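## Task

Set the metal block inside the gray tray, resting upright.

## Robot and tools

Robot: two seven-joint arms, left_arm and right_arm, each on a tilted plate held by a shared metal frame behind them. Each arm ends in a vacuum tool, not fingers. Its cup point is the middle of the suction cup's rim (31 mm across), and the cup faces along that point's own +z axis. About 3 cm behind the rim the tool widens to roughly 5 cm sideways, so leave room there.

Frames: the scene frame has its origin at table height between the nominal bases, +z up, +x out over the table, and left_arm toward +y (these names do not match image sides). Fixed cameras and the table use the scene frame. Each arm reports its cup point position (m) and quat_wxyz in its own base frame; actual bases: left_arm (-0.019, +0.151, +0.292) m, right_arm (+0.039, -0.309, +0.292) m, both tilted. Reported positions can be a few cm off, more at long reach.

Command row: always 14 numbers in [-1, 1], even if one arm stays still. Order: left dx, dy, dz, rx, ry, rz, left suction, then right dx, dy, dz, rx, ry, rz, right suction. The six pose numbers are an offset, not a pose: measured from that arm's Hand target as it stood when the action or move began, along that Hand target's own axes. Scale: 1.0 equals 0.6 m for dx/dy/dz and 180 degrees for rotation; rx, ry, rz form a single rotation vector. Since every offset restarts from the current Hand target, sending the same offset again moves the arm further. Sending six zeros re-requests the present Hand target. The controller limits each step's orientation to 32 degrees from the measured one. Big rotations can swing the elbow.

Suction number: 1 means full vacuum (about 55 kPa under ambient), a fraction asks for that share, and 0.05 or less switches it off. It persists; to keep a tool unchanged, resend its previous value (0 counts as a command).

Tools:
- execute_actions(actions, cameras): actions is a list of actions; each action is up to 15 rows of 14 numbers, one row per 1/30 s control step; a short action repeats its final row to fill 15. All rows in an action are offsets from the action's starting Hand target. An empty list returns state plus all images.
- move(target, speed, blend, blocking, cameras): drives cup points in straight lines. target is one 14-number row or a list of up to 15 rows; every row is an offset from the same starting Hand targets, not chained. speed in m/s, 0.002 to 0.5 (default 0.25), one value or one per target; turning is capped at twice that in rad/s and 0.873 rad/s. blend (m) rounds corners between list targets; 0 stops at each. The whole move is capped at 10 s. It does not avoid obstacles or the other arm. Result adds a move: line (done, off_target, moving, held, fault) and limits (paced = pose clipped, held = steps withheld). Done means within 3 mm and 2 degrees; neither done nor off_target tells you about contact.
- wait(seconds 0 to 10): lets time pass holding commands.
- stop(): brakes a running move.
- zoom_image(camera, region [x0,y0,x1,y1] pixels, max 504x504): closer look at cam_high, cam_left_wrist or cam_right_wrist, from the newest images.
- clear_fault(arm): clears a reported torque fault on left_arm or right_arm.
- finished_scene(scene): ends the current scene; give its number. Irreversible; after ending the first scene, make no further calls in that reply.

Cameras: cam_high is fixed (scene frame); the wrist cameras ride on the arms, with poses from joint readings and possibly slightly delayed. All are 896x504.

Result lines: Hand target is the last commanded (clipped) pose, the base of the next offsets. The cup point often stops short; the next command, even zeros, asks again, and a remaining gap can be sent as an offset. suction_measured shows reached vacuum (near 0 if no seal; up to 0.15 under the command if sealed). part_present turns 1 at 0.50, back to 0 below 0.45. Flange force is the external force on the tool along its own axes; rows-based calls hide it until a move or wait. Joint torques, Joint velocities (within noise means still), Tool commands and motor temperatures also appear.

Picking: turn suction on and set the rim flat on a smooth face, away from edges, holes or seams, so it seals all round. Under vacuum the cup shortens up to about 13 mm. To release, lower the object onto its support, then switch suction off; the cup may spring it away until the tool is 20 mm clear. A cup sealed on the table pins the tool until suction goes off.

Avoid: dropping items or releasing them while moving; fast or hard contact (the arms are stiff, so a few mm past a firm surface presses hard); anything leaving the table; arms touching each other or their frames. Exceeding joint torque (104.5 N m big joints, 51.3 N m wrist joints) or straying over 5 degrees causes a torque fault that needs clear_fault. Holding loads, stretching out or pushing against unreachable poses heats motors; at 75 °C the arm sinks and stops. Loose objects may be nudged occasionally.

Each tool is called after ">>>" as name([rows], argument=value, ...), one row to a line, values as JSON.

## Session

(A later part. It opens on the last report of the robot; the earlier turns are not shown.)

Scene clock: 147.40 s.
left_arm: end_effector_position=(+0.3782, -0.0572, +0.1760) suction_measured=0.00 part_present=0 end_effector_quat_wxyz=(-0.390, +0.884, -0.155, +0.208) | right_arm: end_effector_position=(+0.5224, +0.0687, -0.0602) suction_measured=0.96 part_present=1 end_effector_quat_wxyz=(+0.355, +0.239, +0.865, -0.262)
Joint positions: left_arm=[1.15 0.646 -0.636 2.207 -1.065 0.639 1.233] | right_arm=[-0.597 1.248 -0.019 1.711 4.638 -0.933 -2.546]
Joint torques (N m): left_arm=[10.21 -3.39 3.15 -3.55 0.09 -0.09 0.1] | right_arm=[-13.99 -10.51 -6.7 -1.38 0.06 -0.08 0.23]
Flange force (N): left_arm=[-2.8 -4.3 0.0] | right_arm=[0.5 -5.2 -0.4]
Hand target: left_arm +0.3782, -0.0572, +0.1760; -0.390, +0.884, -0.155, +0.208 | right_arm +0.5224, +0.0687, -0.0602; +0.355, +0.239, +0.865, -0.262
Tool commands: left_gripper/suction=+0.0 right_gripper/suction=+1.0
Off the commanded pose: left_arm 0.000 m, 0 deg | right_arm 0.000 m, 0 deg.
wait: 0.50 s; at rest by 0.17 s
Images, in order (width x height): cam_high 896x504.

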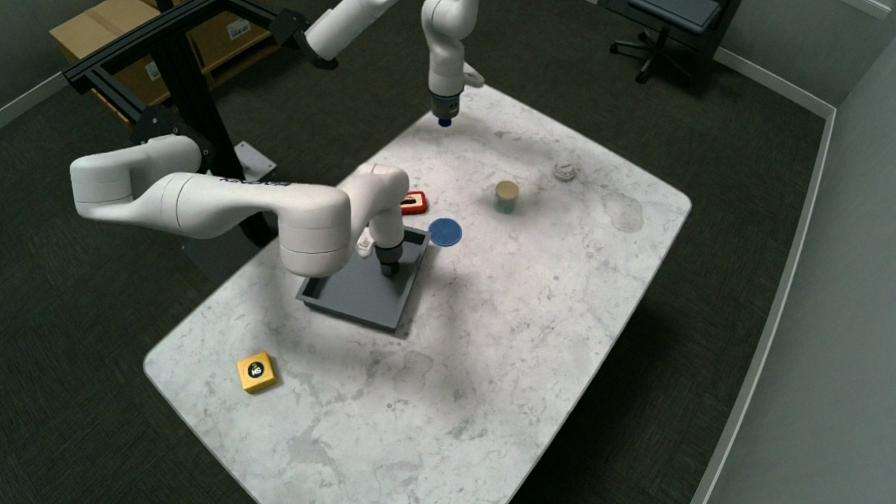

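>>> move(target=[0, 0, 0, 0, 0, 0, 0, 0, 0, 0.0117, 0, 0, 0, 1], speed=0.02)

Scene clock: 149.70 s.
left_arm: end_effector_position=(+0.3782, -0.0572, +0.1760) suction_measured=0.00 part_present=0 end_effector_quat_wxyz=(-0.390, +0.884, -0.155, +0.208) | right_arm: end_effector_position=(+0.5258, +0.0644, -0.0644) suction_measured=0.99 part_present=1 end_effector_quat_wxyz=(+0.355, +0.239, +0.865, -0.262)
Joint positions: left_arm=[1.15 0.646 -0.636 2.207 -1.065 0.639 1.233] | right_arm=[-0.589 1.259 -0.014 1.703 4.648 -0.926 -2.548]
Joint torques (N m): left_arm=[10.24 -3.44 3.13 -3.55 0.09 -0.07 0.1] | right_arm=[-14.06 -10.69 -6.75 -1.33 -0.08 -0.04 0.22]
Flange force (N): left_arm=[-2.8 -4.2 0.2] | right_arm=[0.7 -5.3 0.1]
Hand target: left_arm +0.3782, -0.0572, +0.1760; -0.390, +0.884, -0.155, +0.208 | right_arm +0.5258, +0.0643, -0.0645; +0.355, +0.239, +0.865, -0.262
Off the commanded pose: left_arm 0.000 m, 0 deg | right_arm 0.000 m, 0 deg.
move: done

>>> move(target=[0, 0, 0, 0, 0, 0, 0, 0, 0, 0.005, 0, 0, 0, 1], speed=0.02)

Scene clock: 150.87 s.
left_arm: end_effector_position=(+0.3782, -0.0572, +0.1760) suction_measured=0.00 part_present=0 end_effector_quat_wxyz=(-0.390, +0.884, -0.155, +0.208) | right_arm: end_effector_position=(+0.5272, +0.0626, -0.0663) suction_measured=0.99 part_present=1 end_effector_quat_wxyz=(+0.355, +0.239, +0.865, -0.262)
Joint positions: left_arm=[1.15 0.646 -0.636 2.207 -1.065 0.639 1.233] | right_arm=[-0.585 1.263 -0.012 1.699 4.653 -0.923 -2.549]
Joint torques (N m): left_arm=[10.21 -3.42 3.1 -3.56 0.08 -0.09 0.11] | right_arm=[-7.98 -5 -2.91 -2.97 0.92 0.95 0.23]
Flange force (N): left_arm=[-2.8 -4.2 0.0] | right_arm=[-0.5 -10.6 -23.2]
Hand target: left_arm +0.3782, -0.0572, +0.1760; -0.390, +0.884, -0.155, +0.208 | right_arm +0.5272, +0.0625, -0.0663; +0.355, +0.239, +0.865, -0.262
Off the commanded pose: left_arm 0.000 m, 0 deg | right_arm 0.000 m, 0 deg.
move: done

>>> move([
  [0, 0, 0, 0, 0, 0, 0, 0, 0, 0, 0, 0, 0, 0],
  [0, 0, 0, 0, 0, 0, 0, 0, 0, -0.0083, 0, 0, 0, 0],
  [0, 0, 0, 0, 0, 0, 0, 0, 0, -0.2, 0, 0, 0, 0],
], speed=[0.02, 0.01, 0.15], blend=[0, 0.005, 0], cameras=["cam_high", "cam_right_wrist"])

Scene clock: 156.17 s.
left_arm: end_effector_position=(+0.3782, -0.0572, +0.1760) suction_measured=0.00 part_present=0 end_effector_quat_wxyz=(-0.390, +0.884, -0.155, +0.208) | right_arm: end_effector_position=(+0.4686, +0.1372, +0.0070) suction_measured=0.00 part_present=0 end_effector_quat_wxyz=(+0.355, +0.239, +0.865, -0.262)
Joint positions: left_arm=[1.15 0.646 -0.636 2.207 -1.065 0.639 1.233] | right_arm=[-0.727 1.091 -0.11 1.786 4.45 -1.06 -2.482]
Joint torques (N m): left_arm=[10.25 -3.4 3.1 -3.51 0.12 -0.09 0.1] | right_arm=[-13.05 -9.77 -6.55 -2.62 -0.03 -0.07 0.24]
Flange force (N): left_arm=[-2.6 -4.3 0.1] | right_arm=[0.7 -5.6 -0.9]
Hand target: left_arm +0.3782, -0.0572, +0.1760; -0.390, +0.884, -0.155, +0.208 | right_arm +0.4686, +0.1372, +0.0070; +0.355, +0.239, +0.865, -0.262
Off the commanded pose: left_arm 0.000 m, 0 deg | right_arm 0.000 m, 0 deg.
move: done; blend cut to 0.0025 m at target 2
camera_calibration:
cam_right_wrist: T_world_to_cam=[[-0.654932, 0.209368, -0.726106, 0.280081], [0.572605, 0.764518, -0.296033, -0.317076], [0.493141, -0.609653, -0.620592, -0.0270321], [0, 0, 0, 1]] pos_world=[0.378323, 0.16729, 0.0927273]
Images, in order (width x height): cam_high 896x504, cam_right_wrist 896x504.

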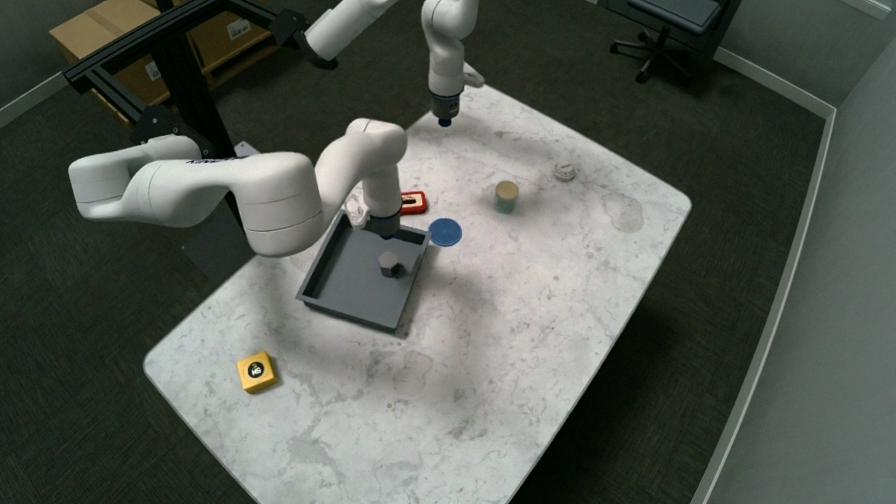

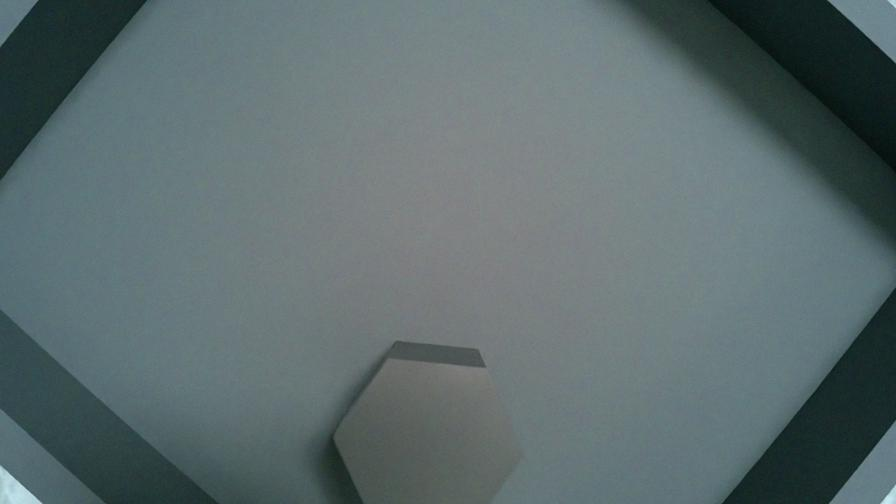

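>>> finished_scene(scene=1)

The scene is finished: the task was done.


## Next scene

Set both the mint tin and the plastic box inside the gray tray, each resting upright.

>>> execute_actions(actions=[])

Scene clock: 0.00 s.
left_arm: end_effector_position=(+0.3225, +0.2922, +0.4576) suction_measured=0.01 part_present=0 end_effector_quat_wxyz=(-0.149, +0.650, +0.570, +0.480) | right_arm: end_effector_position=(+0.5283, +0.1484, +0.0428) suction_measured=0.00 part_present=0 end_effector_quat_wxyz=(-0.265, +0.670, -0.401, +0.566)
Joint positions: left_arm=[0.918 0.708 -2.252 2.078 -1.946 -0.667 2.769] | right_arm=[-1.467 1.835 1.032 2.174 2.641 0.729 0.742]
Joint velocities: within noise
Joint torques (N m): no reading
Motor temperatures (°C): left_arm=[32 21 24 24 31 35 36] | right_arm=[24 19 27 25 29 31 37]
Flange force (N): no reading
Hand target: left_arm +0.3225, +0.2922, +0.4576; -0.149, +0.650, +0.570, +0.480 | right_arm +0.5283, +0.1484, +0.0428; -0.265, +0.670, -0.401, +0.566
Tool commands: left_gripper/suction=+0.0 right_gripper/suction=+0.0
camera_calibration:
cam_left_wrist: T_world_to_cam=[[-0.0957779, 0.613864, 0.78358, -0.503398], [0.874616, -0.323954, 0.360694, -0.298995], [0.475261, 0.719878, -0.505868, -0.0185009], [0, 0, 0, 1]] pos_world=[0.222084, 0.225475, 0.492939]
cam_right_wrist: T_world_to_cam=[[0.0369253, -0.820454, 0.57052, 0.0746315], [-0.252302, -0.560068, -0.789093, 0.304343], [0.966944, -0.114806, -0.227683, -0.368045], [0, 0, 0, 1]] pos_world=[0.42991, 0.18943, 0.113778]

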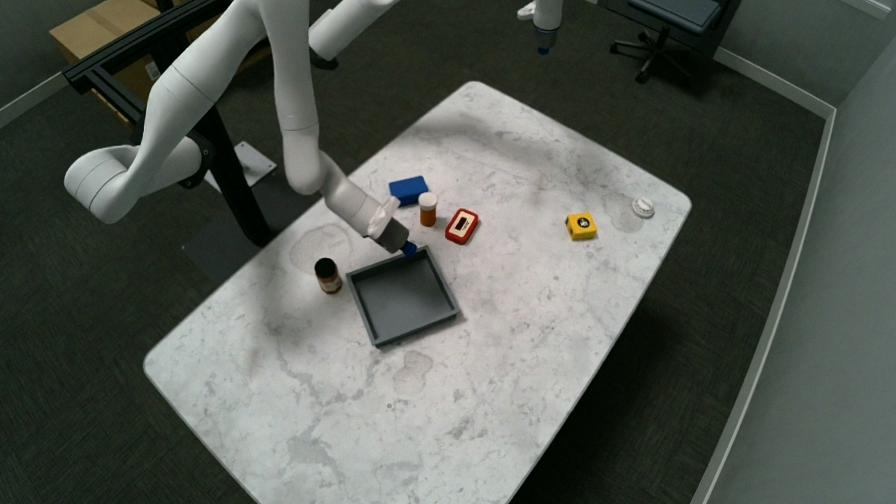

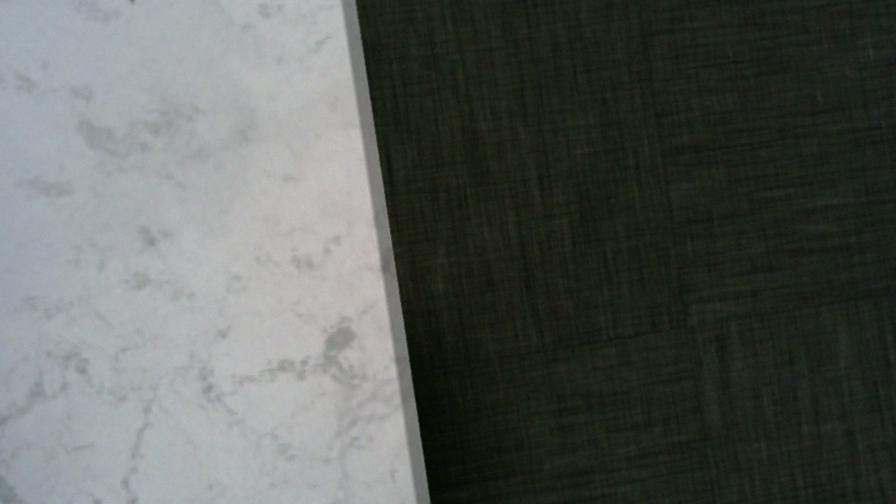

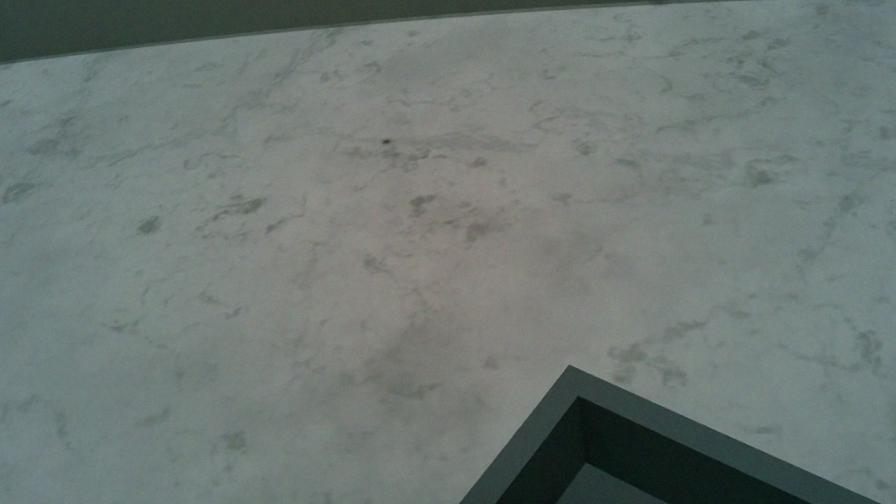

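>>> zoom_image(camera="cam_high", region=[370, 160, 500, 260])

>>> zoom_image(camera="cam_high", region=[300, 230, 480, 360])

Scaled by 3.877 from the camera's 896x504 image, which has a finer 1280x720 frame.

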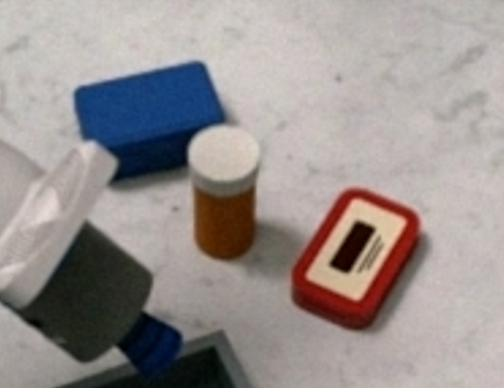

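Scaled by 2.800 from the camera's 896x504 image, which has a finer 1280x720 frame.

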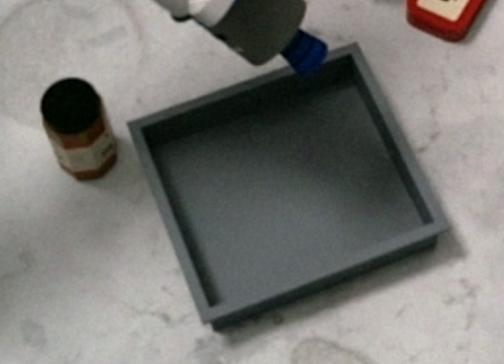

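>>> zoom_image(camera="cam_high", region=[380, 165, 440, 225])

Scaled by 8.400 from the camera's 896x504 image, which has a finer 1280x720 frame.

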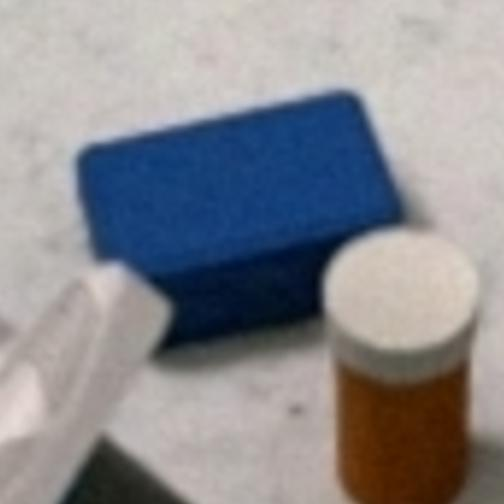

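>>> move(target=[-0.8845, 0.002, -0.0108, -0.0081, -0.0523, 0, 0, 0.4738, -0.2152, -0.4083, 0, 0, 0, 0], speed=0.35, cameras=["cam_high", "cam_left_wrist"])

>>> zoom_image(camera="cam_high", region=[370, 140, 500, 250])

Scene clock: 32.60 s.
left_arm: end_effector_position=(+0.3788, -0.0302, +0.0397) suction_measured=0.01 part_present=0 end_effector_quat_wxyz=(-0.094, +0.689, +0.574, +0.432) | right_arm: end_effector_position=(+0.3321, +0.0046, +0.3569) suction_measured=0.00 part_present=0 end_effector_quat_wxyz=(-0.194, +0.731, -0.459, +0.466)
Joint positions: left_arm=[1.447 1.502 -1.238 2.239 -1.65 -0.364 3.905] | right_arm=[-2.624 0.491 2.615 2.579 3.401 0.052 1.66]
Joint torques (N m): left_arm=[11.05 -8.07 -1.81 -1.7 0.08 -0.18 0.14] | right_arm=[-0.88 7.64 -2.72 -4.05 0.1 0.73 0.22]
Flange force (N): left_arm=no reading | right_arm=[6.8 4.8 -6.8]
Hand target: left_arm +0.3788, -0.0302, +0.0397; -0.094, +0.689, +0.574, +0.432 | right_arm +0.3317, +0.0044, +0.3560; -0.265, +0.670, -0.401, +0.566
Off the commanded pose: left_arm 0.000 m, 0 deg | right_arm 0.001 m, 17 deg.
joint sent to its limit (right arm) — joint 4 (elbow), upper limit, where the elbow is as bent as it goes. The joint targets are off in orientation, not in position.
move: off_target (right_arm)
camera_calibration:
cam_left_wrist: T_world_to_cam=[[-0.0174454, 0.72352, 0.690083, 0.00461368], [0.861631, -0.339262, 0.377482, -0.298213], [0.507235, 0.601182, -0.617489, -0.0358739], [0, 0, 0, 1]] pos_world=[0.275227, -0.0829438, 0.0872348]
Images, in order (width x height): cam_high 896x504, cam_left_wrist 896x504.

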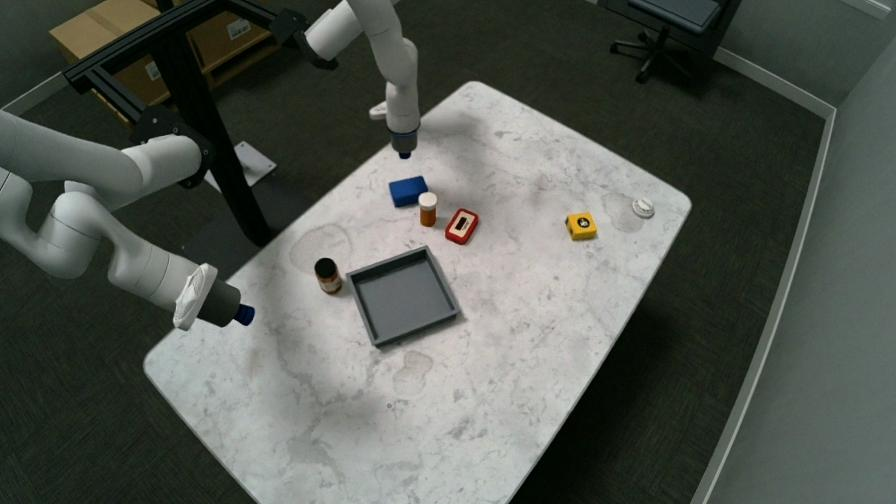

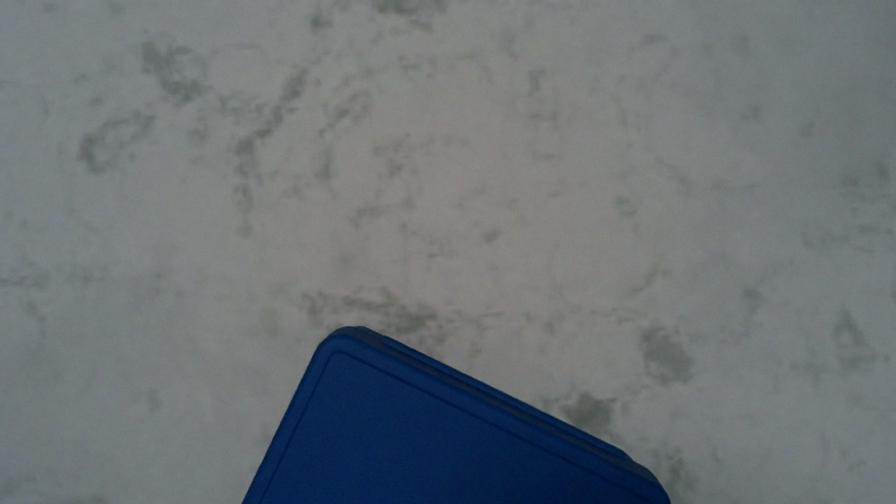

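Scaled by 3.877 from the camera's 896x504 image, which has a finer 1280x720 frame.

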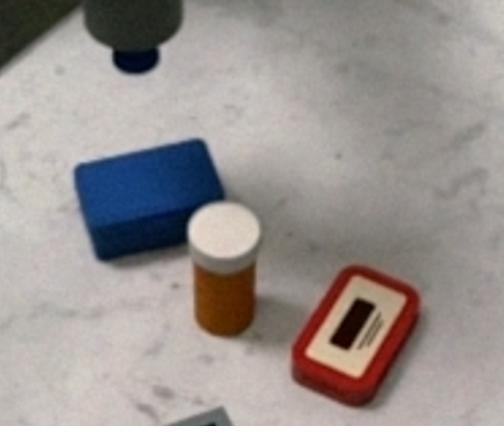

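>>> zoom_image(camera="cam_left_wrist", region=[230, 310, 690, 504])

Scaled by 1.096 from the camera's 896x504 image, which has a finer 1280x720 frame.

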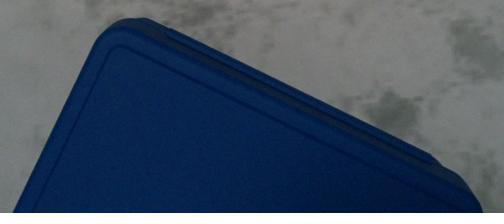

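>>> move([
  [-0.0078, 0.0113, 0.1417, 0, 0, 0, 1, 0.1379, 0.0232, 0.1816, 0, 0, 0, 0],
  [-0.0078, 0.0113, 0.1767, 0, 0, 0, 1, 0.1379, 0.0232, 0.1816, 0, 0, 0, 0],
], speed=[0.2, 0.03], cameras=["cam_high"])

Scene clock: 48.57 s.
left_arm: end_effector_position=(+0.4366, +0.0306, -0.0256) suction_measured=0.01 part_present=0 end_effector_quat_wxyz=(-0.094, +0.689, +0.574, +0.432) | right_arm: end_effector_position=(+0.4376, -0.0835, +0.3664) suction_measured=0.00 part_present=0 end_effector_quat_wxyz=(-0.264, +0.672, -0.402, +0.563)
Joint positions: left_arm=[1.235 1.754 -1.248 2.122 -1.177 -0.485 3.542] | right_arm=[-2.612 -0.06 2.916 2.579 3.404 0.847 2.048]
Joint torques (N m): left_arm=[11.99 -9.41 -2.31 -0.22 0.05 -0.16 0.11] | right_arm=[-2.25 11.68 -3.21 0.28 0.77 0.81 0.21]
Flange force (N): left_arm=[2.9 -0.2 -1.9] | right_arm=[-2.8 1.7 -1.7]
Hand target: left_arm +0.4366, +0.0306, -0.0256; -0.094, +0.689, +0.574, +0.432 | right_arm +0.4371, -0.0833, +0.3660; -0.265, +0.670, -0.402, +0.566
Off the commanded pose: left_arm 0.000 m, 0 deg | right_arm 0.001 m, 1 deg.
joint sent to its limit (right arm) — joint 4 (elbow), upper limit, where the elbow is as bent as it goes. The joint targets still meet the commanded pose.
move: done
Images, in order (width x height): cam_high 896x504.

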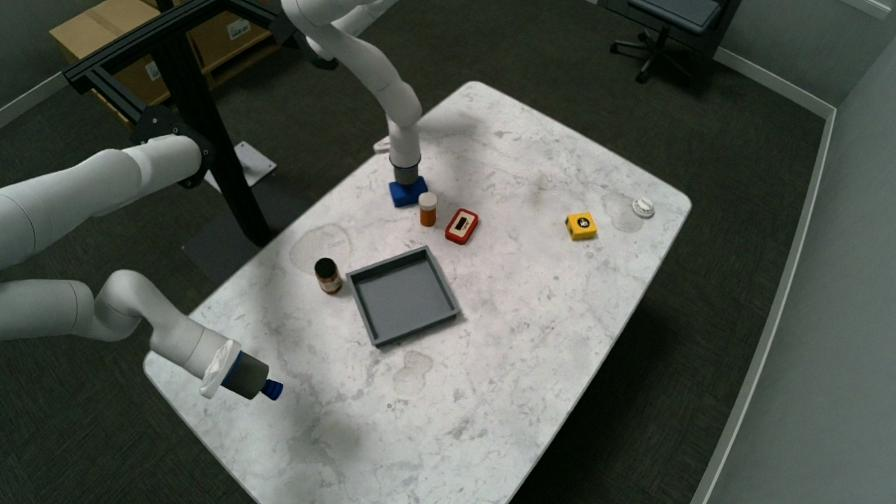

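>>> move(target=[0, 0, 0.0117, 0, 0, 0, 1, 0, 0, 0, 0, 0, 0, 0], speed=0.03)

Scene clock: 49.87 s.
left_arm: end_effector_position=(+0.4401, +0.0350, -0.0299) suction_measured=0.78 part_present=1 end_effector_quat_wxyz=(-0.094, +0.689, +0.574, +0.432) | right_arm: end_effector_position=(+0.4376, -0.0834, +0.3664) suction_measured=0.00 part_present=0 end_effector_quat_wxyz=(-0.264, +0.672, -0.402, +0.563)
Joint positions: left_arm=[1.222 1.771 -1.251 2.113 -1.159 -0.494 3.533] | right_arm=[-2.612 -0.06 2.916 2.579 3.404 0.847 2.048]
Joint torques (N m): left_arm=[12.27 -9.85 -2.41 -0.09 0.1 -0.14 0.15] | right_arm=[-2.18 11.71 -3.13 0.26 0.73 0.78 0.29]
Flange force (N): left_arm=[3.3 -0.6 -0.5] | right_arm=[-2.6 1.9 -1.8]
Hand target: left_arm +0.4401, +0.0350, -0.0299; -0.094, +0.689, +0.574, +0.432 | right_arm +0.4376, -0.0835, +0.3664; -0.264, +0.672, -0.402, +0.563 (not the last commanded pose)
Off the commanded pose: left_arm 0.000 m, 0 deg | right_arm 0.001 m, 1 deg.
move: done

>>> move([
  [0, 0, -0.2133, 0, 0, 0, 1, 0, 0, 0, 0, 0, 0, 0],
  [-0.3499, 0.3243, -0.2133, 0, 0, -0.028, 1, 0, 0, 0, 0, 0, 0, 0],
  [-0.3499, 0.3243, -0.0217, 0, 0, -0.028, 1, 0, 0, 0, 0, 0, 0, 0],
  [-0.3499, 0.3243, 0.005, 0, 0, -0.028, 1, 0, 0, 0, 0, 0, 0, 0],
], speed=[0.2, 0.3, 0.2, 0.03], blend=[0.04, 0.04, 0.005, 0], cameras=["cam_high", "cam_left_wrist"])

>>> zoom_image(camera="cam_high", region=[320, 220, 490, 360])

Scene clock: 58.30 s.
left_arm: end_effector_position=(+0.6180, -0.1752, -0.1080) suction_measured=0.98 part_present=1 end_effector_quat_wxyz=(-0.075, +0.663, +0.604, +0.436) | right_arm: end_effector_position=(+0.4376, -0.0834, +0.3664) suction_measured=0.00 part_present=0 end_effector_quat_wxyz=(-0.264, +0.672, -0.402, +0.563)
Joint positions: left_arm=[1.068 1.893 -1.458 1.034 -2.272 -0.883 5.062] | right_arm=[-2.612 -0.06 2.916 2.579 3.404 0.847 2.048]
Joint torques (N m): left_arm=[17.43 -13.87 -3.31 -5.08 0.14 -0.18 0.12] | right_arm=[-2.18 11.7 -3.15 0.25 0.73 0.8 0.25]
Flange force (N): left_arm=[6.7 -2.9 -0.1] | right_arm=[-2.7 1.8 -1.8]
Hand target: left_arm +0.6180, -0.1752, -0.1080; -0.075, +0.663, +0.604, +0.436 | right_arm +0.4376, -0.0835, +0.3664; -0.264, +0.672, -0.402, +0.563
Off the commanded pose: left_arm 0.000 m, 0 deg | right_arm 0.000 m, 0 deg.
move: done
camera_calibration:
cam_left_wrist: T_world_to_cam=[[-0.0940542, 0.749489, 0.655301, 0.26388], [0.855623, -0.27566, 0.438088, -0.476353], [0.508983, 0.601895, -0.615353, -0.162035], [0, 0, 0, 1]] pos_world=[0.514871, -0.231559, -0.0639455]
Images, in order (width x height): cam_high 896x504, cam_left_wrist 896x504.

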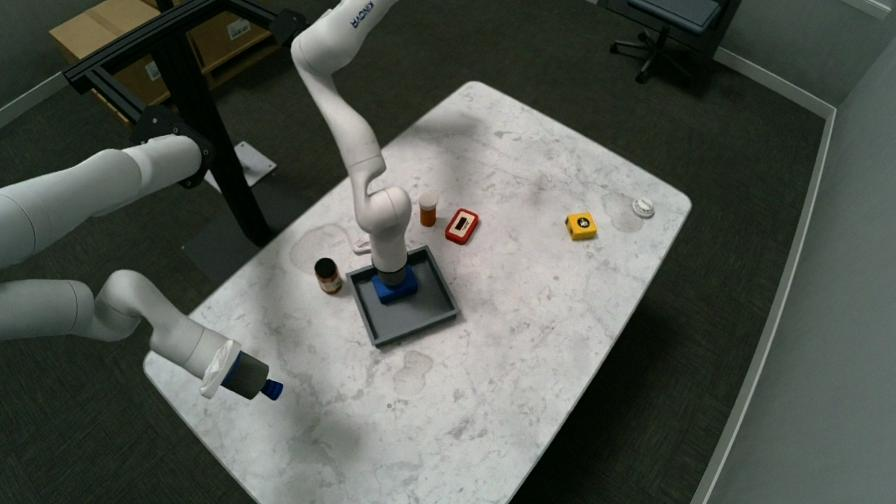

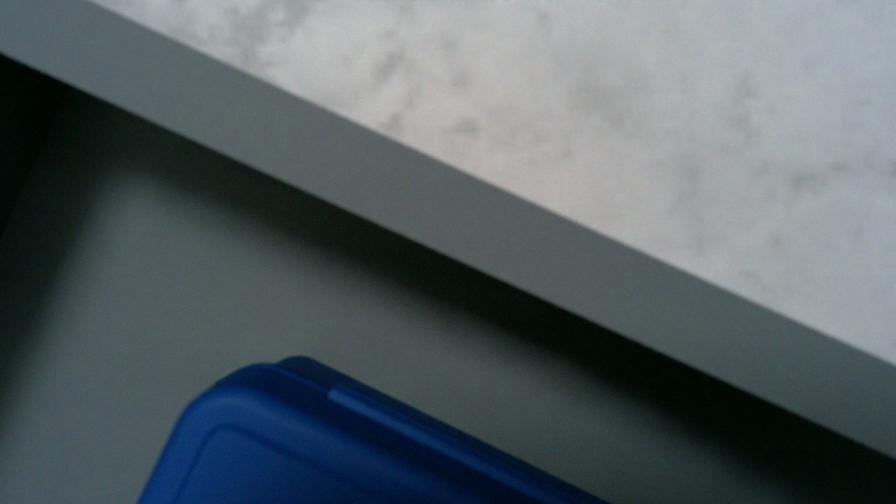

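Scaled by 2.965 from the camera's 896x504 image, which has a finer 1280x720 frame.

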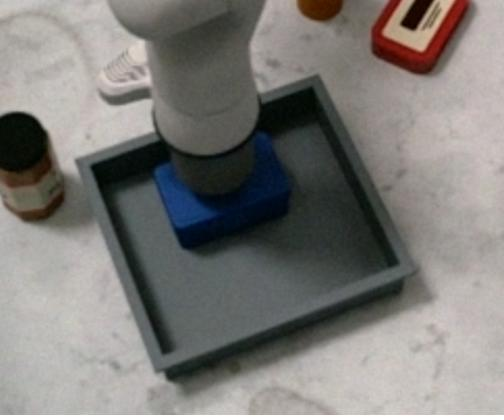

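>>> move(target=[0, 0, 0.0067, 0, 0, 0, 1, 0, 0, 0, 0, 0, 0, 0], speed=0.02)

Scene clock: 59.73 s.
left_arm: end_effector_position=(+0.6200, -0.1729, -0.1104) suction_measured=0.98 part_present=1 end_effector_quat_wxyz=(-0.075, +0.663, +0.604, +0.436) | right_arm: end_effector_position=(+0.4376, -0.0834, +0.3664) suction_measured=0.00 part_present=0 end_effector_quat_wxyz=(-0.264, +0.672, -0.402, +0.563)
Joint positions: left_arm=[1.061 1.897 -1.459 1.029 -2.271 -0.88 5.063] | right_arm=[-2.612 -0.06 2.916 2.579 3.404 0.847 2.048]
Joint torques (N m): left_arm=[-7.24 5.63 3.19 -0.51 0.7 2.58 0.1] | right_arm=[-2.24 11.68 -3.14 0.3 0.73 0.79 0.23]
Flange force (N): left_arm=[14.3 -12.9 -58.8] | right_arm=[-2.6 1.8 -1.8]
Hand target: left_arm +0.6200, -0.1727, -0.1105; -0.075, +0.663, +0.604, +0.436 | right_arm +0.4376, -0.0835, +0.3664; -0.264, +0.672, -0.402, +0.563
Off the commanded pose: left_arm 0.000 m, 0 deg | right_arm 0.000 m, 0 deg.
move: done

>>> move([
  [0, 0, -0.0025, 0, 0, 0, 0, 0, 0, 0, 0, 0, 0, 0],
  [0, 0, -0.0108, 0, 0, 0, 0, 0, 0, 0, 0, 0, 0, 0],
  [0, 0, -0.181, 0, 0, 0, 0, 0, 0, 0, 0, 0, 0, 0],
  [0.4019, 0.0067, -0.181, 0, 0, 0.2356, 0, 0, 0, 0, 0, 0, 0, 0],
], speed=[0.02, 0.012, 0.25, 0.35], blend=[0, 0.002, 0.04, 0], cameras=["cam_high", "cam_left_wrist"])

>>> zoom_image(camera="cam_high", region=[320, 200, 500, 360])

Scene clock: 71.83 s.
left_arm: end_effector_position=(+0.5443, -0.0642, +0.1185) suction_measured=0.01 part_present=0 end_effector_quat_wxyz=(-0.227, +0.837, +0.323, +0.379) | right_arm: end_effector_position=(+0.4376, -0.0834, +0.3664) suction_measured=0.00 part_present=0 end_effector_quat_wxyz=(-0.264, +0.672, -0.402, +0.563)
Joint positions: left_arm=[1.175 1.338 -1.333 1.742 -2.428 -0.521 3.812] | right_arm=[-2.612 -0.06 2.916 2.579 3.404 0.847 2.048]
Joint torques (N m): left_arm=[14.88 -8.64 -2.17 -4.14 0.05 -0.25 0.06] | right_arm=[-2.21 11.76 -3.18 0.28 0.78 0.79 0.26]
Flange force (N): left_arm=[0.7 -6.8 2.5] | right_arm=[-3.0 1.9 -1.5]
Hand target: left_arm +0.5443, -0.0642, +0.1185; -0.227, +0.837, +0.323, +0.379 | right_arm +0.4376, -0.0834, +0.3664; -0.264, +0.672, -0.402, +0.563
Off the commanded pose: left_arm 0.000 m, 0 deg | right_arm 0.000 m, 0 deg.
move: done
camera_calibration:
cam_left_wrist: T_world_to_cam=[[0.517849, 0.380195, 0.766345, -0.344701], [0.700513, -0.702648, -0.12477, -0.358111], [0.491034, 0.601446, -0.630196, -0.0404426], [0, 0, 0, 1]] pos_world=[0.449223, -0.0962484, 0.193992]
Images, in order (width x height): cam_high 896x504, cam_left_wrist 896x504.

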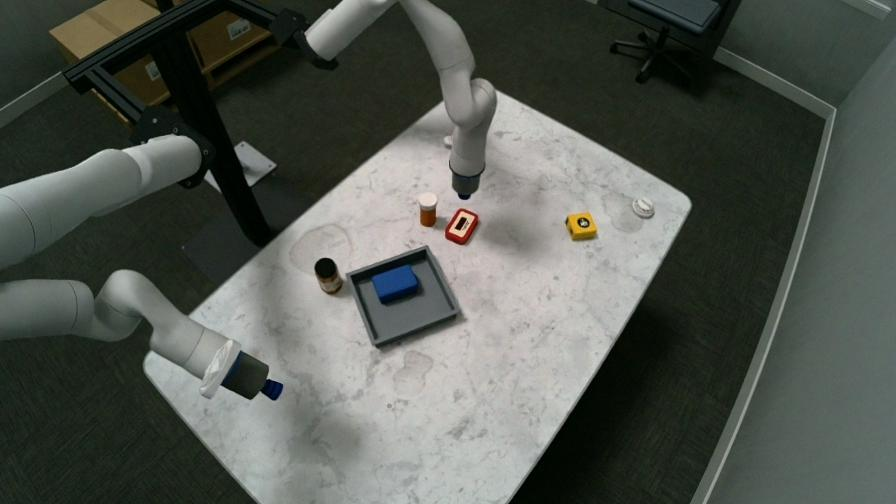

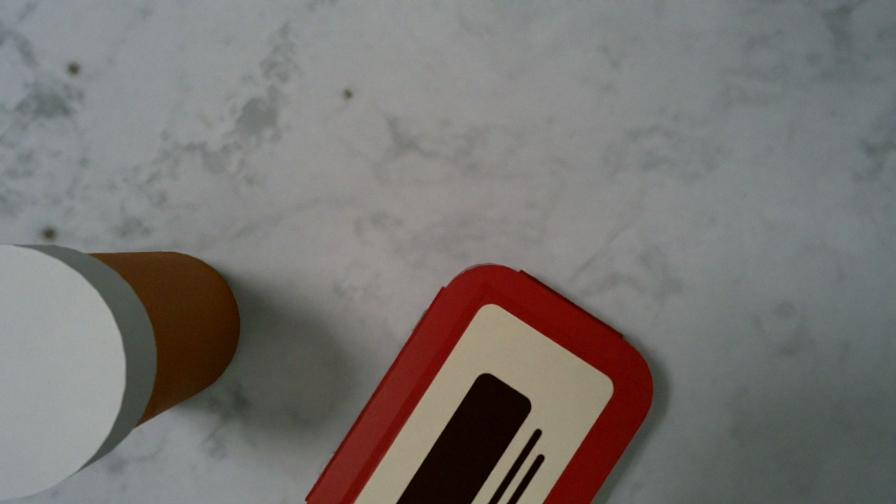

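Scaled by 2.800 from the camera's 896x504 image, which has a finer 1280x720 frame.

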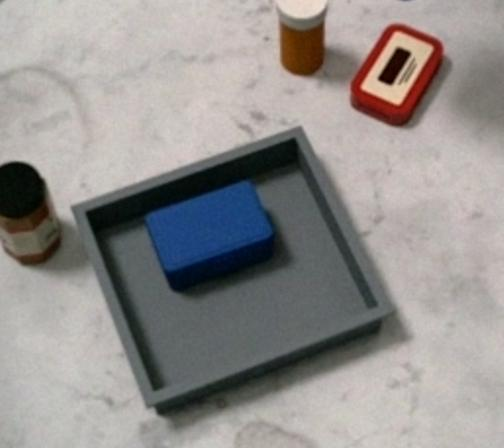

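>>> move([
  [0.0032, 0.0015, 0.1557, 0, 0, 0, 1, 0, 0, 0, 0, 0, 0, 0],
  [0.0032, 0.0015, 0.1907, 0, 0, 0, 1, 0, 0, 0, 0, 0, 0, 0],
], speed=[0.2, 0.03], blend=[0.01, 0])

Scene clock: 81.93 s.
left_arm: end_effector_position=(+0.6017, +0.0074, +0.0502) suction_measured=0.01 part_present=0 end_effector_quat_wxyz=(-0.227, +0.837, +0.323, +0.379) | right_arm: end_effector_position=(+0.4376, -0.0834, +0.3664) suction_measured=0.00 part_present=0 end_effector_quat_wxyz=(-0.264, +0.672, -0.402, +0.563)
Joint positions: left_arm=[0.926 1.413 -1.183 1.645 -2.342 -0.337 3.727] | right_arm=[-2.612 -0.06 2.916 2.579 3.404 0.847 2.048]
Joint torques (N m): left_arm=[15.66 -9.93 -1.46 -3.16 0.07 -0.17 0.1] | right_arm=[-2.15 11.67 -3.1 0.3 0.73 0.79 0.21]
Flange force (N): left_arm=[0.7 -8.4 0.7] | right_arm=[-3.0 1.6 -1.6]
Hand target: left_arm +0.6017, +0.0075, +0.0502; -0.227, +0.837, +0.323, +0.379 | right_arm +0.4376, -0.0834, +0.3664; -0.264, +0.672, -0.402, +0.563
Off the commanded pose: left_arm 0.000 m, 0 deg | right_arm 0.000 m, 0 deg.
move: done

>>> move(target=[0, 0, 0.0092, 0, 0, 0, 1, 0, 0, 0, 0, 0, 0, 0], speed=0.03)

Scene clock: 83.57 s.
left_arm: end_effector_position=(+0.6044, +0.0109, +0.0469) suction_measured=0.59 part_present=1 end_effector_quat_wxyz=(-0.227, +0.837, +0.323, +0.379) | right_arm: end_effector_position=(+0.4376, -0.0834, +0.3664) suction_measured=0.00 part_present=0 end_effector_quat_wxyz=(-0.264, +0.672, -0.402, +0.563)
Joint positions: left_arm=[0.914 1.418 -1.177 1.638 -2.339 -0.33 3.724] | right_arm=[-2.612 -0.06 2.916 2.579 3.404 0.847 2.048]
Joint torques (N m): left_arm=[15.93 -10.31 -1.47 -3.11 0.09 -0.19 0.1] | right_arm=[-2.26 11.72 -3.15 0.33 0.74 0.82 0.23]
Flange force (N): left_arm=[0.6 -8.0 1.4] | right_arm=[-2.4 1.7 -1.6]
Hand target: left_arm +0.6044, +0.0109, +0.0469; -0.227, +0.837, +0.323, +0.379 | right_arm +0.4376, -0.0834, +0.3664; -0.264, +0.672, -0.402, +0.563
Off the commanded pose: left_arm 0.000 m, 0 deg | right_arm 0.000 m, 0 deg.
move: done

>>> move([
  [0, 0, -0.169, 0, 0, 0, 1, 0, 0, 0, 0, 0, 0, 0],
  [-0.2638, 0.3807, -0.169, 0, 0, 0.2117, 1, 0, 0, 0, 0, 0, 0, 0],
  [-0.2638, 0.3807, -0.0125, 0, 0, 0.2117, 1, 0, 0, 0, 0, 0, 0, 0],
  [-0.2638, 0.3807, 0.005, 0, 0, 0.2117, 1, 0, 0, 0, 0, 0, 0, 0],
], speed=[0.2, 0.3, 0.2, 0.02], blend=[0.04, 0.03, 0.005, 0], cameras=["cam_high"])

>>> zoom_image(camera="cam_high", region=[330, 220, 490, 360])

Scene clock: 91.17 s.
left_arm: end_effector_position=(+0.6889, -0.2027, -0.1096) suction_measured=0.98 part_present=1 end_effector_quat_wxyz=(-0.339, +0.896, +0.032, +0.284) | right_arm: end_effector_position=(+0.4376, -0.0834, +0.3664) suction_measured=0.00 part_present=0 end_effector_quat_wxyz=(-0.264, +0.672, -0.402, +0.563)
Joint positions: left_arm=[0.808 1.822 -1.295 0.542 -2.682 -1.034 3.931] | right_arm=[-2.612 -0.06 2.916 2.579 3.404 0.847 2.048]
Joint torques (N m): left_arm=[19.88 -14.39 -1.18 -7.05 0.05 -0.17 0.12] | right_arm=[-2.27 11.68 -3.17 0.35 0.73 0.86 0.22]
Flange force (N): left_arm=[-4.3 -9.5 -0.1] | right_arm=[-2.2 1.5 -1.7]
Hand target: left_arm +0.6889, -0.2027, -0.1096; -0.339, +0.896, +0.032, +0.284 | right_arm +0.4376, -0.0834, +0.3664; -0.264, +0.672, -0.402, +0.563
Off the commanded pose: left_arm 0.000 m, 0 deg | right_arm 0.000 m, 0 deg.
move: done
Images, in order (width x height): cam_high 896x504.

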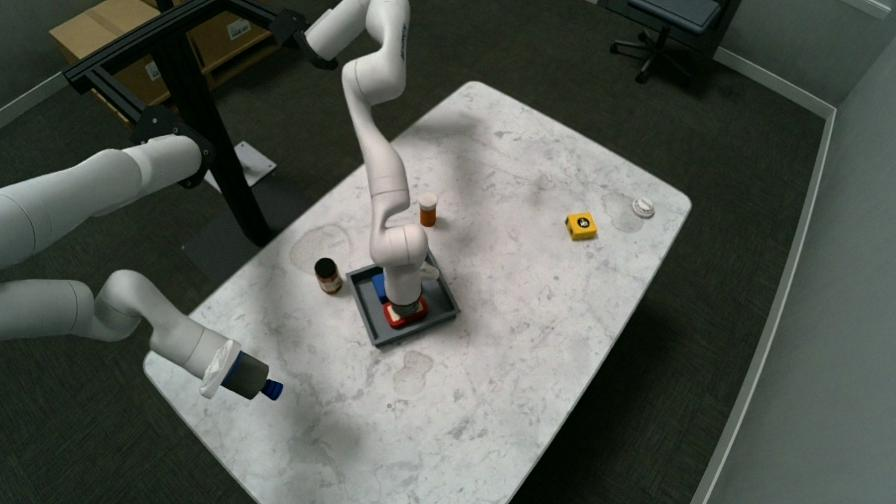

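Scaled by 3.150 from the camera's 896x504 image, which has a finer 1280x720 frame.

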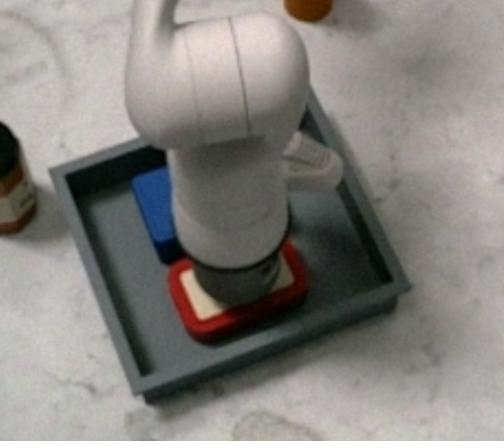

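>>> move(target=[0, 0, 0.0042, 0, 0, 0, 1, 0, 0, 0, 0, 0, 0, 0], speed=0.02)

Scene clock: 92.80 s.
left_arm: end_effector_position=(+0.6902, -0.2011, -0.1111) suction_measured=0.98 part_present=1 end_effector_quat_wxyz=(-0.339, +0.896, +0.032, +0.284) | right_arm: end_effector_position=(+0.4376, -0.0834, +0.3664) suction_measured=0.00 part_present=0 end_effector_quat_wxyz=(-0.264, +0.672, -0.402, +0.563)
Joint positions: left_arm=[0.803 1.825 -1.295 0.536 -2.683 -1.034 3.933] | right_arm=[-2.612 -0.06 2.916 2.579 3.404 0.847 2.048]
Joint torques (N m): left_arm=[19.63 -13.98 -1.09 -6.98 0.06 -0.17 0.11] | right_arm=[-2.17 11.74 -3.14 0.29 0.76 0.83 0.21]
Flange force (N): left_arm=[-4.5 -10.1 -0.9] | right_arm=[-3.1 1.6 -1.5]
Hand target: left_arm +0.6902, -0.2011, -0.1111; -0.339, +0.896, +0.032, +0.284 | right_arm +0.4376, -0.0834, +0.3664; -0.264, +0.672, -0.402, +0.563
Off the commanded pose: left_arm 0.000 m, 0 deg | right_arm 0.000 m, 0 deg.
move: done

>>> move(target=[0, 0, 0.0035, 0, 0, 0, 1, 0, 0, 0, 0, 0, 0, 0], speed=0.02)

Scene clock: 93.87 s.
left_arm: end_effector_position=(+0.6912, -0.1999, -0.1124) suction_measured=0.98 part_present=1 end_effector_quat_wxyz=(-0.339, +0.896, +0.032, +0.284) | right_arm: end_effector_position=(+0.4376, -0.0834, +0.3664) suction_measured=0.00 part_present=0 end_effector_quat_wxyz=(-0.264, +0.672, -0.402, +0.563)
Joint positions: left_arm=[0.798 1.827 -1.296 0.531 -2.683 -1.034 3.934] | right_arm=[-2.612 -0.06 2.916 2.579 3.404 0.847 2.048]
Joint torques (N m): left_arm=[7.07 -4.61 -0.29 -2.83 0.09 1.26 0.11] | right_arm=[-2.18 11.68 -3.17 0.34 0.79 0.81 0.28]
Flange force (N): left_arm=[-9.6 -15.9 -28.2] | right_arm=[-2.8 1.4 -1.6]
Hand target: left_arm +0.6912, -0.1997, -0.1124; -0.339, +0.896, +0.032, +0.284 | right_arm +0.4376, -0.0834, +0.3664; -0.264, +0.672, -0.402, +0.563
Off the commanded pose: left_arm 0.000 m, 0 deg | right_arm 0.000 m, 0 deg.
move: done

>>> move([
  [0, 0, -0.0012, 0, 0, 0, 0, 0, 0, 0, 0, 0, 0, 0],
  [0, 0, -0.01, 0, 0, 0, 0, 0, 0, 0, 0, 0, 0, 0],
  [0, 0, -0.15, 0, 0, 0, 0, 0, 0, 0, 0, 0, 0, 0],
], speed=[0.02, 0.012, 0.2], blend=[0, 0.002, 0], cameras=["cam_high", "cam_left_wrist"])

Scene clock: 97.20 s.
left_arm: end_effector_position=(+0.6473, -0.2560, -0.0576) suction_measured=0.01 part_present=0 end_effector_quat_wxyz=(-0.339, +0.896, +0.032, +0.284) | right_arm: end_effector_position=(+0.4376, -0.0834, +0.3664) suction_measured=0.00 part_present=0 end_effector_quat_wxyz=(-0.264, +0.672, -0.402, +0.563)
Joint positions: left_arm=[0.962 1.731 -1.281 0.683 -2.677 -1.081 3.898] | right_arm=[-2.612 -0.06 2.916 2.579 3.404 0.847 2.048]
Joint torques (N m): left_arm=[19.26 -14.37 -1.55 -6.84 0.04 -0.18 0.1] | right_arm=[-2.2 11.78 -3.22 0.29 0.73 0.8 0.22]
Flange force (N): left_arm=[-2.8 -7.4 0.5] | right_arm=[-2.8 2.1 -1.5]
Hand target: left_arm +0.6473, -0.2560, -0.0576; -0.339, +0.896, +0.032, +0.284 | right_arm +0.4376, -0.0834, +0.3664; -0.264, +0.672, -0.402, +0.563
Off the commanded pose: left_arm 0.000 m, 0 deg | right_arm 0.000 m, 0 deg.
move: done
camera_calibration:
cam_left_wrist: T_world_to_cam=[[0.848586, -0.122947, 0.514573, -0.54752], [0.236783, -0.781514, -0.577208, -0.333124], [0.473112, 0.611653, -0.63407, -0.0725818], [0, 0, 0, 1]] pos_world=[0.577836, -0.283263, 0.0434355]
Images, in order (width x height): cam_high 896x504, cam_left_wrist 896x504.

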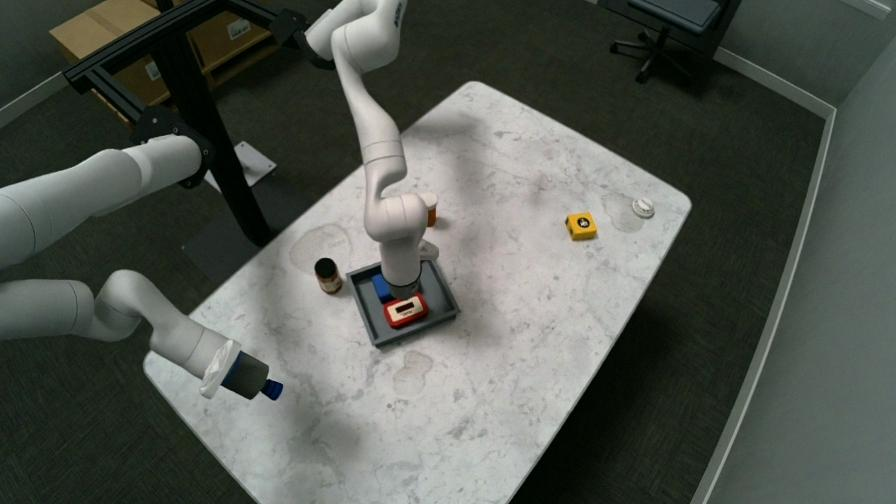

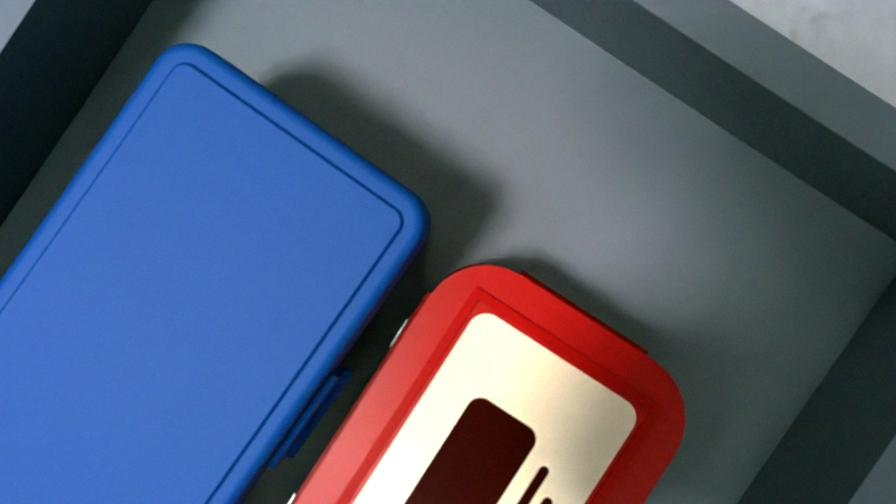

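>>> finished_scene(scene=2)

The scene is finished: the task was done.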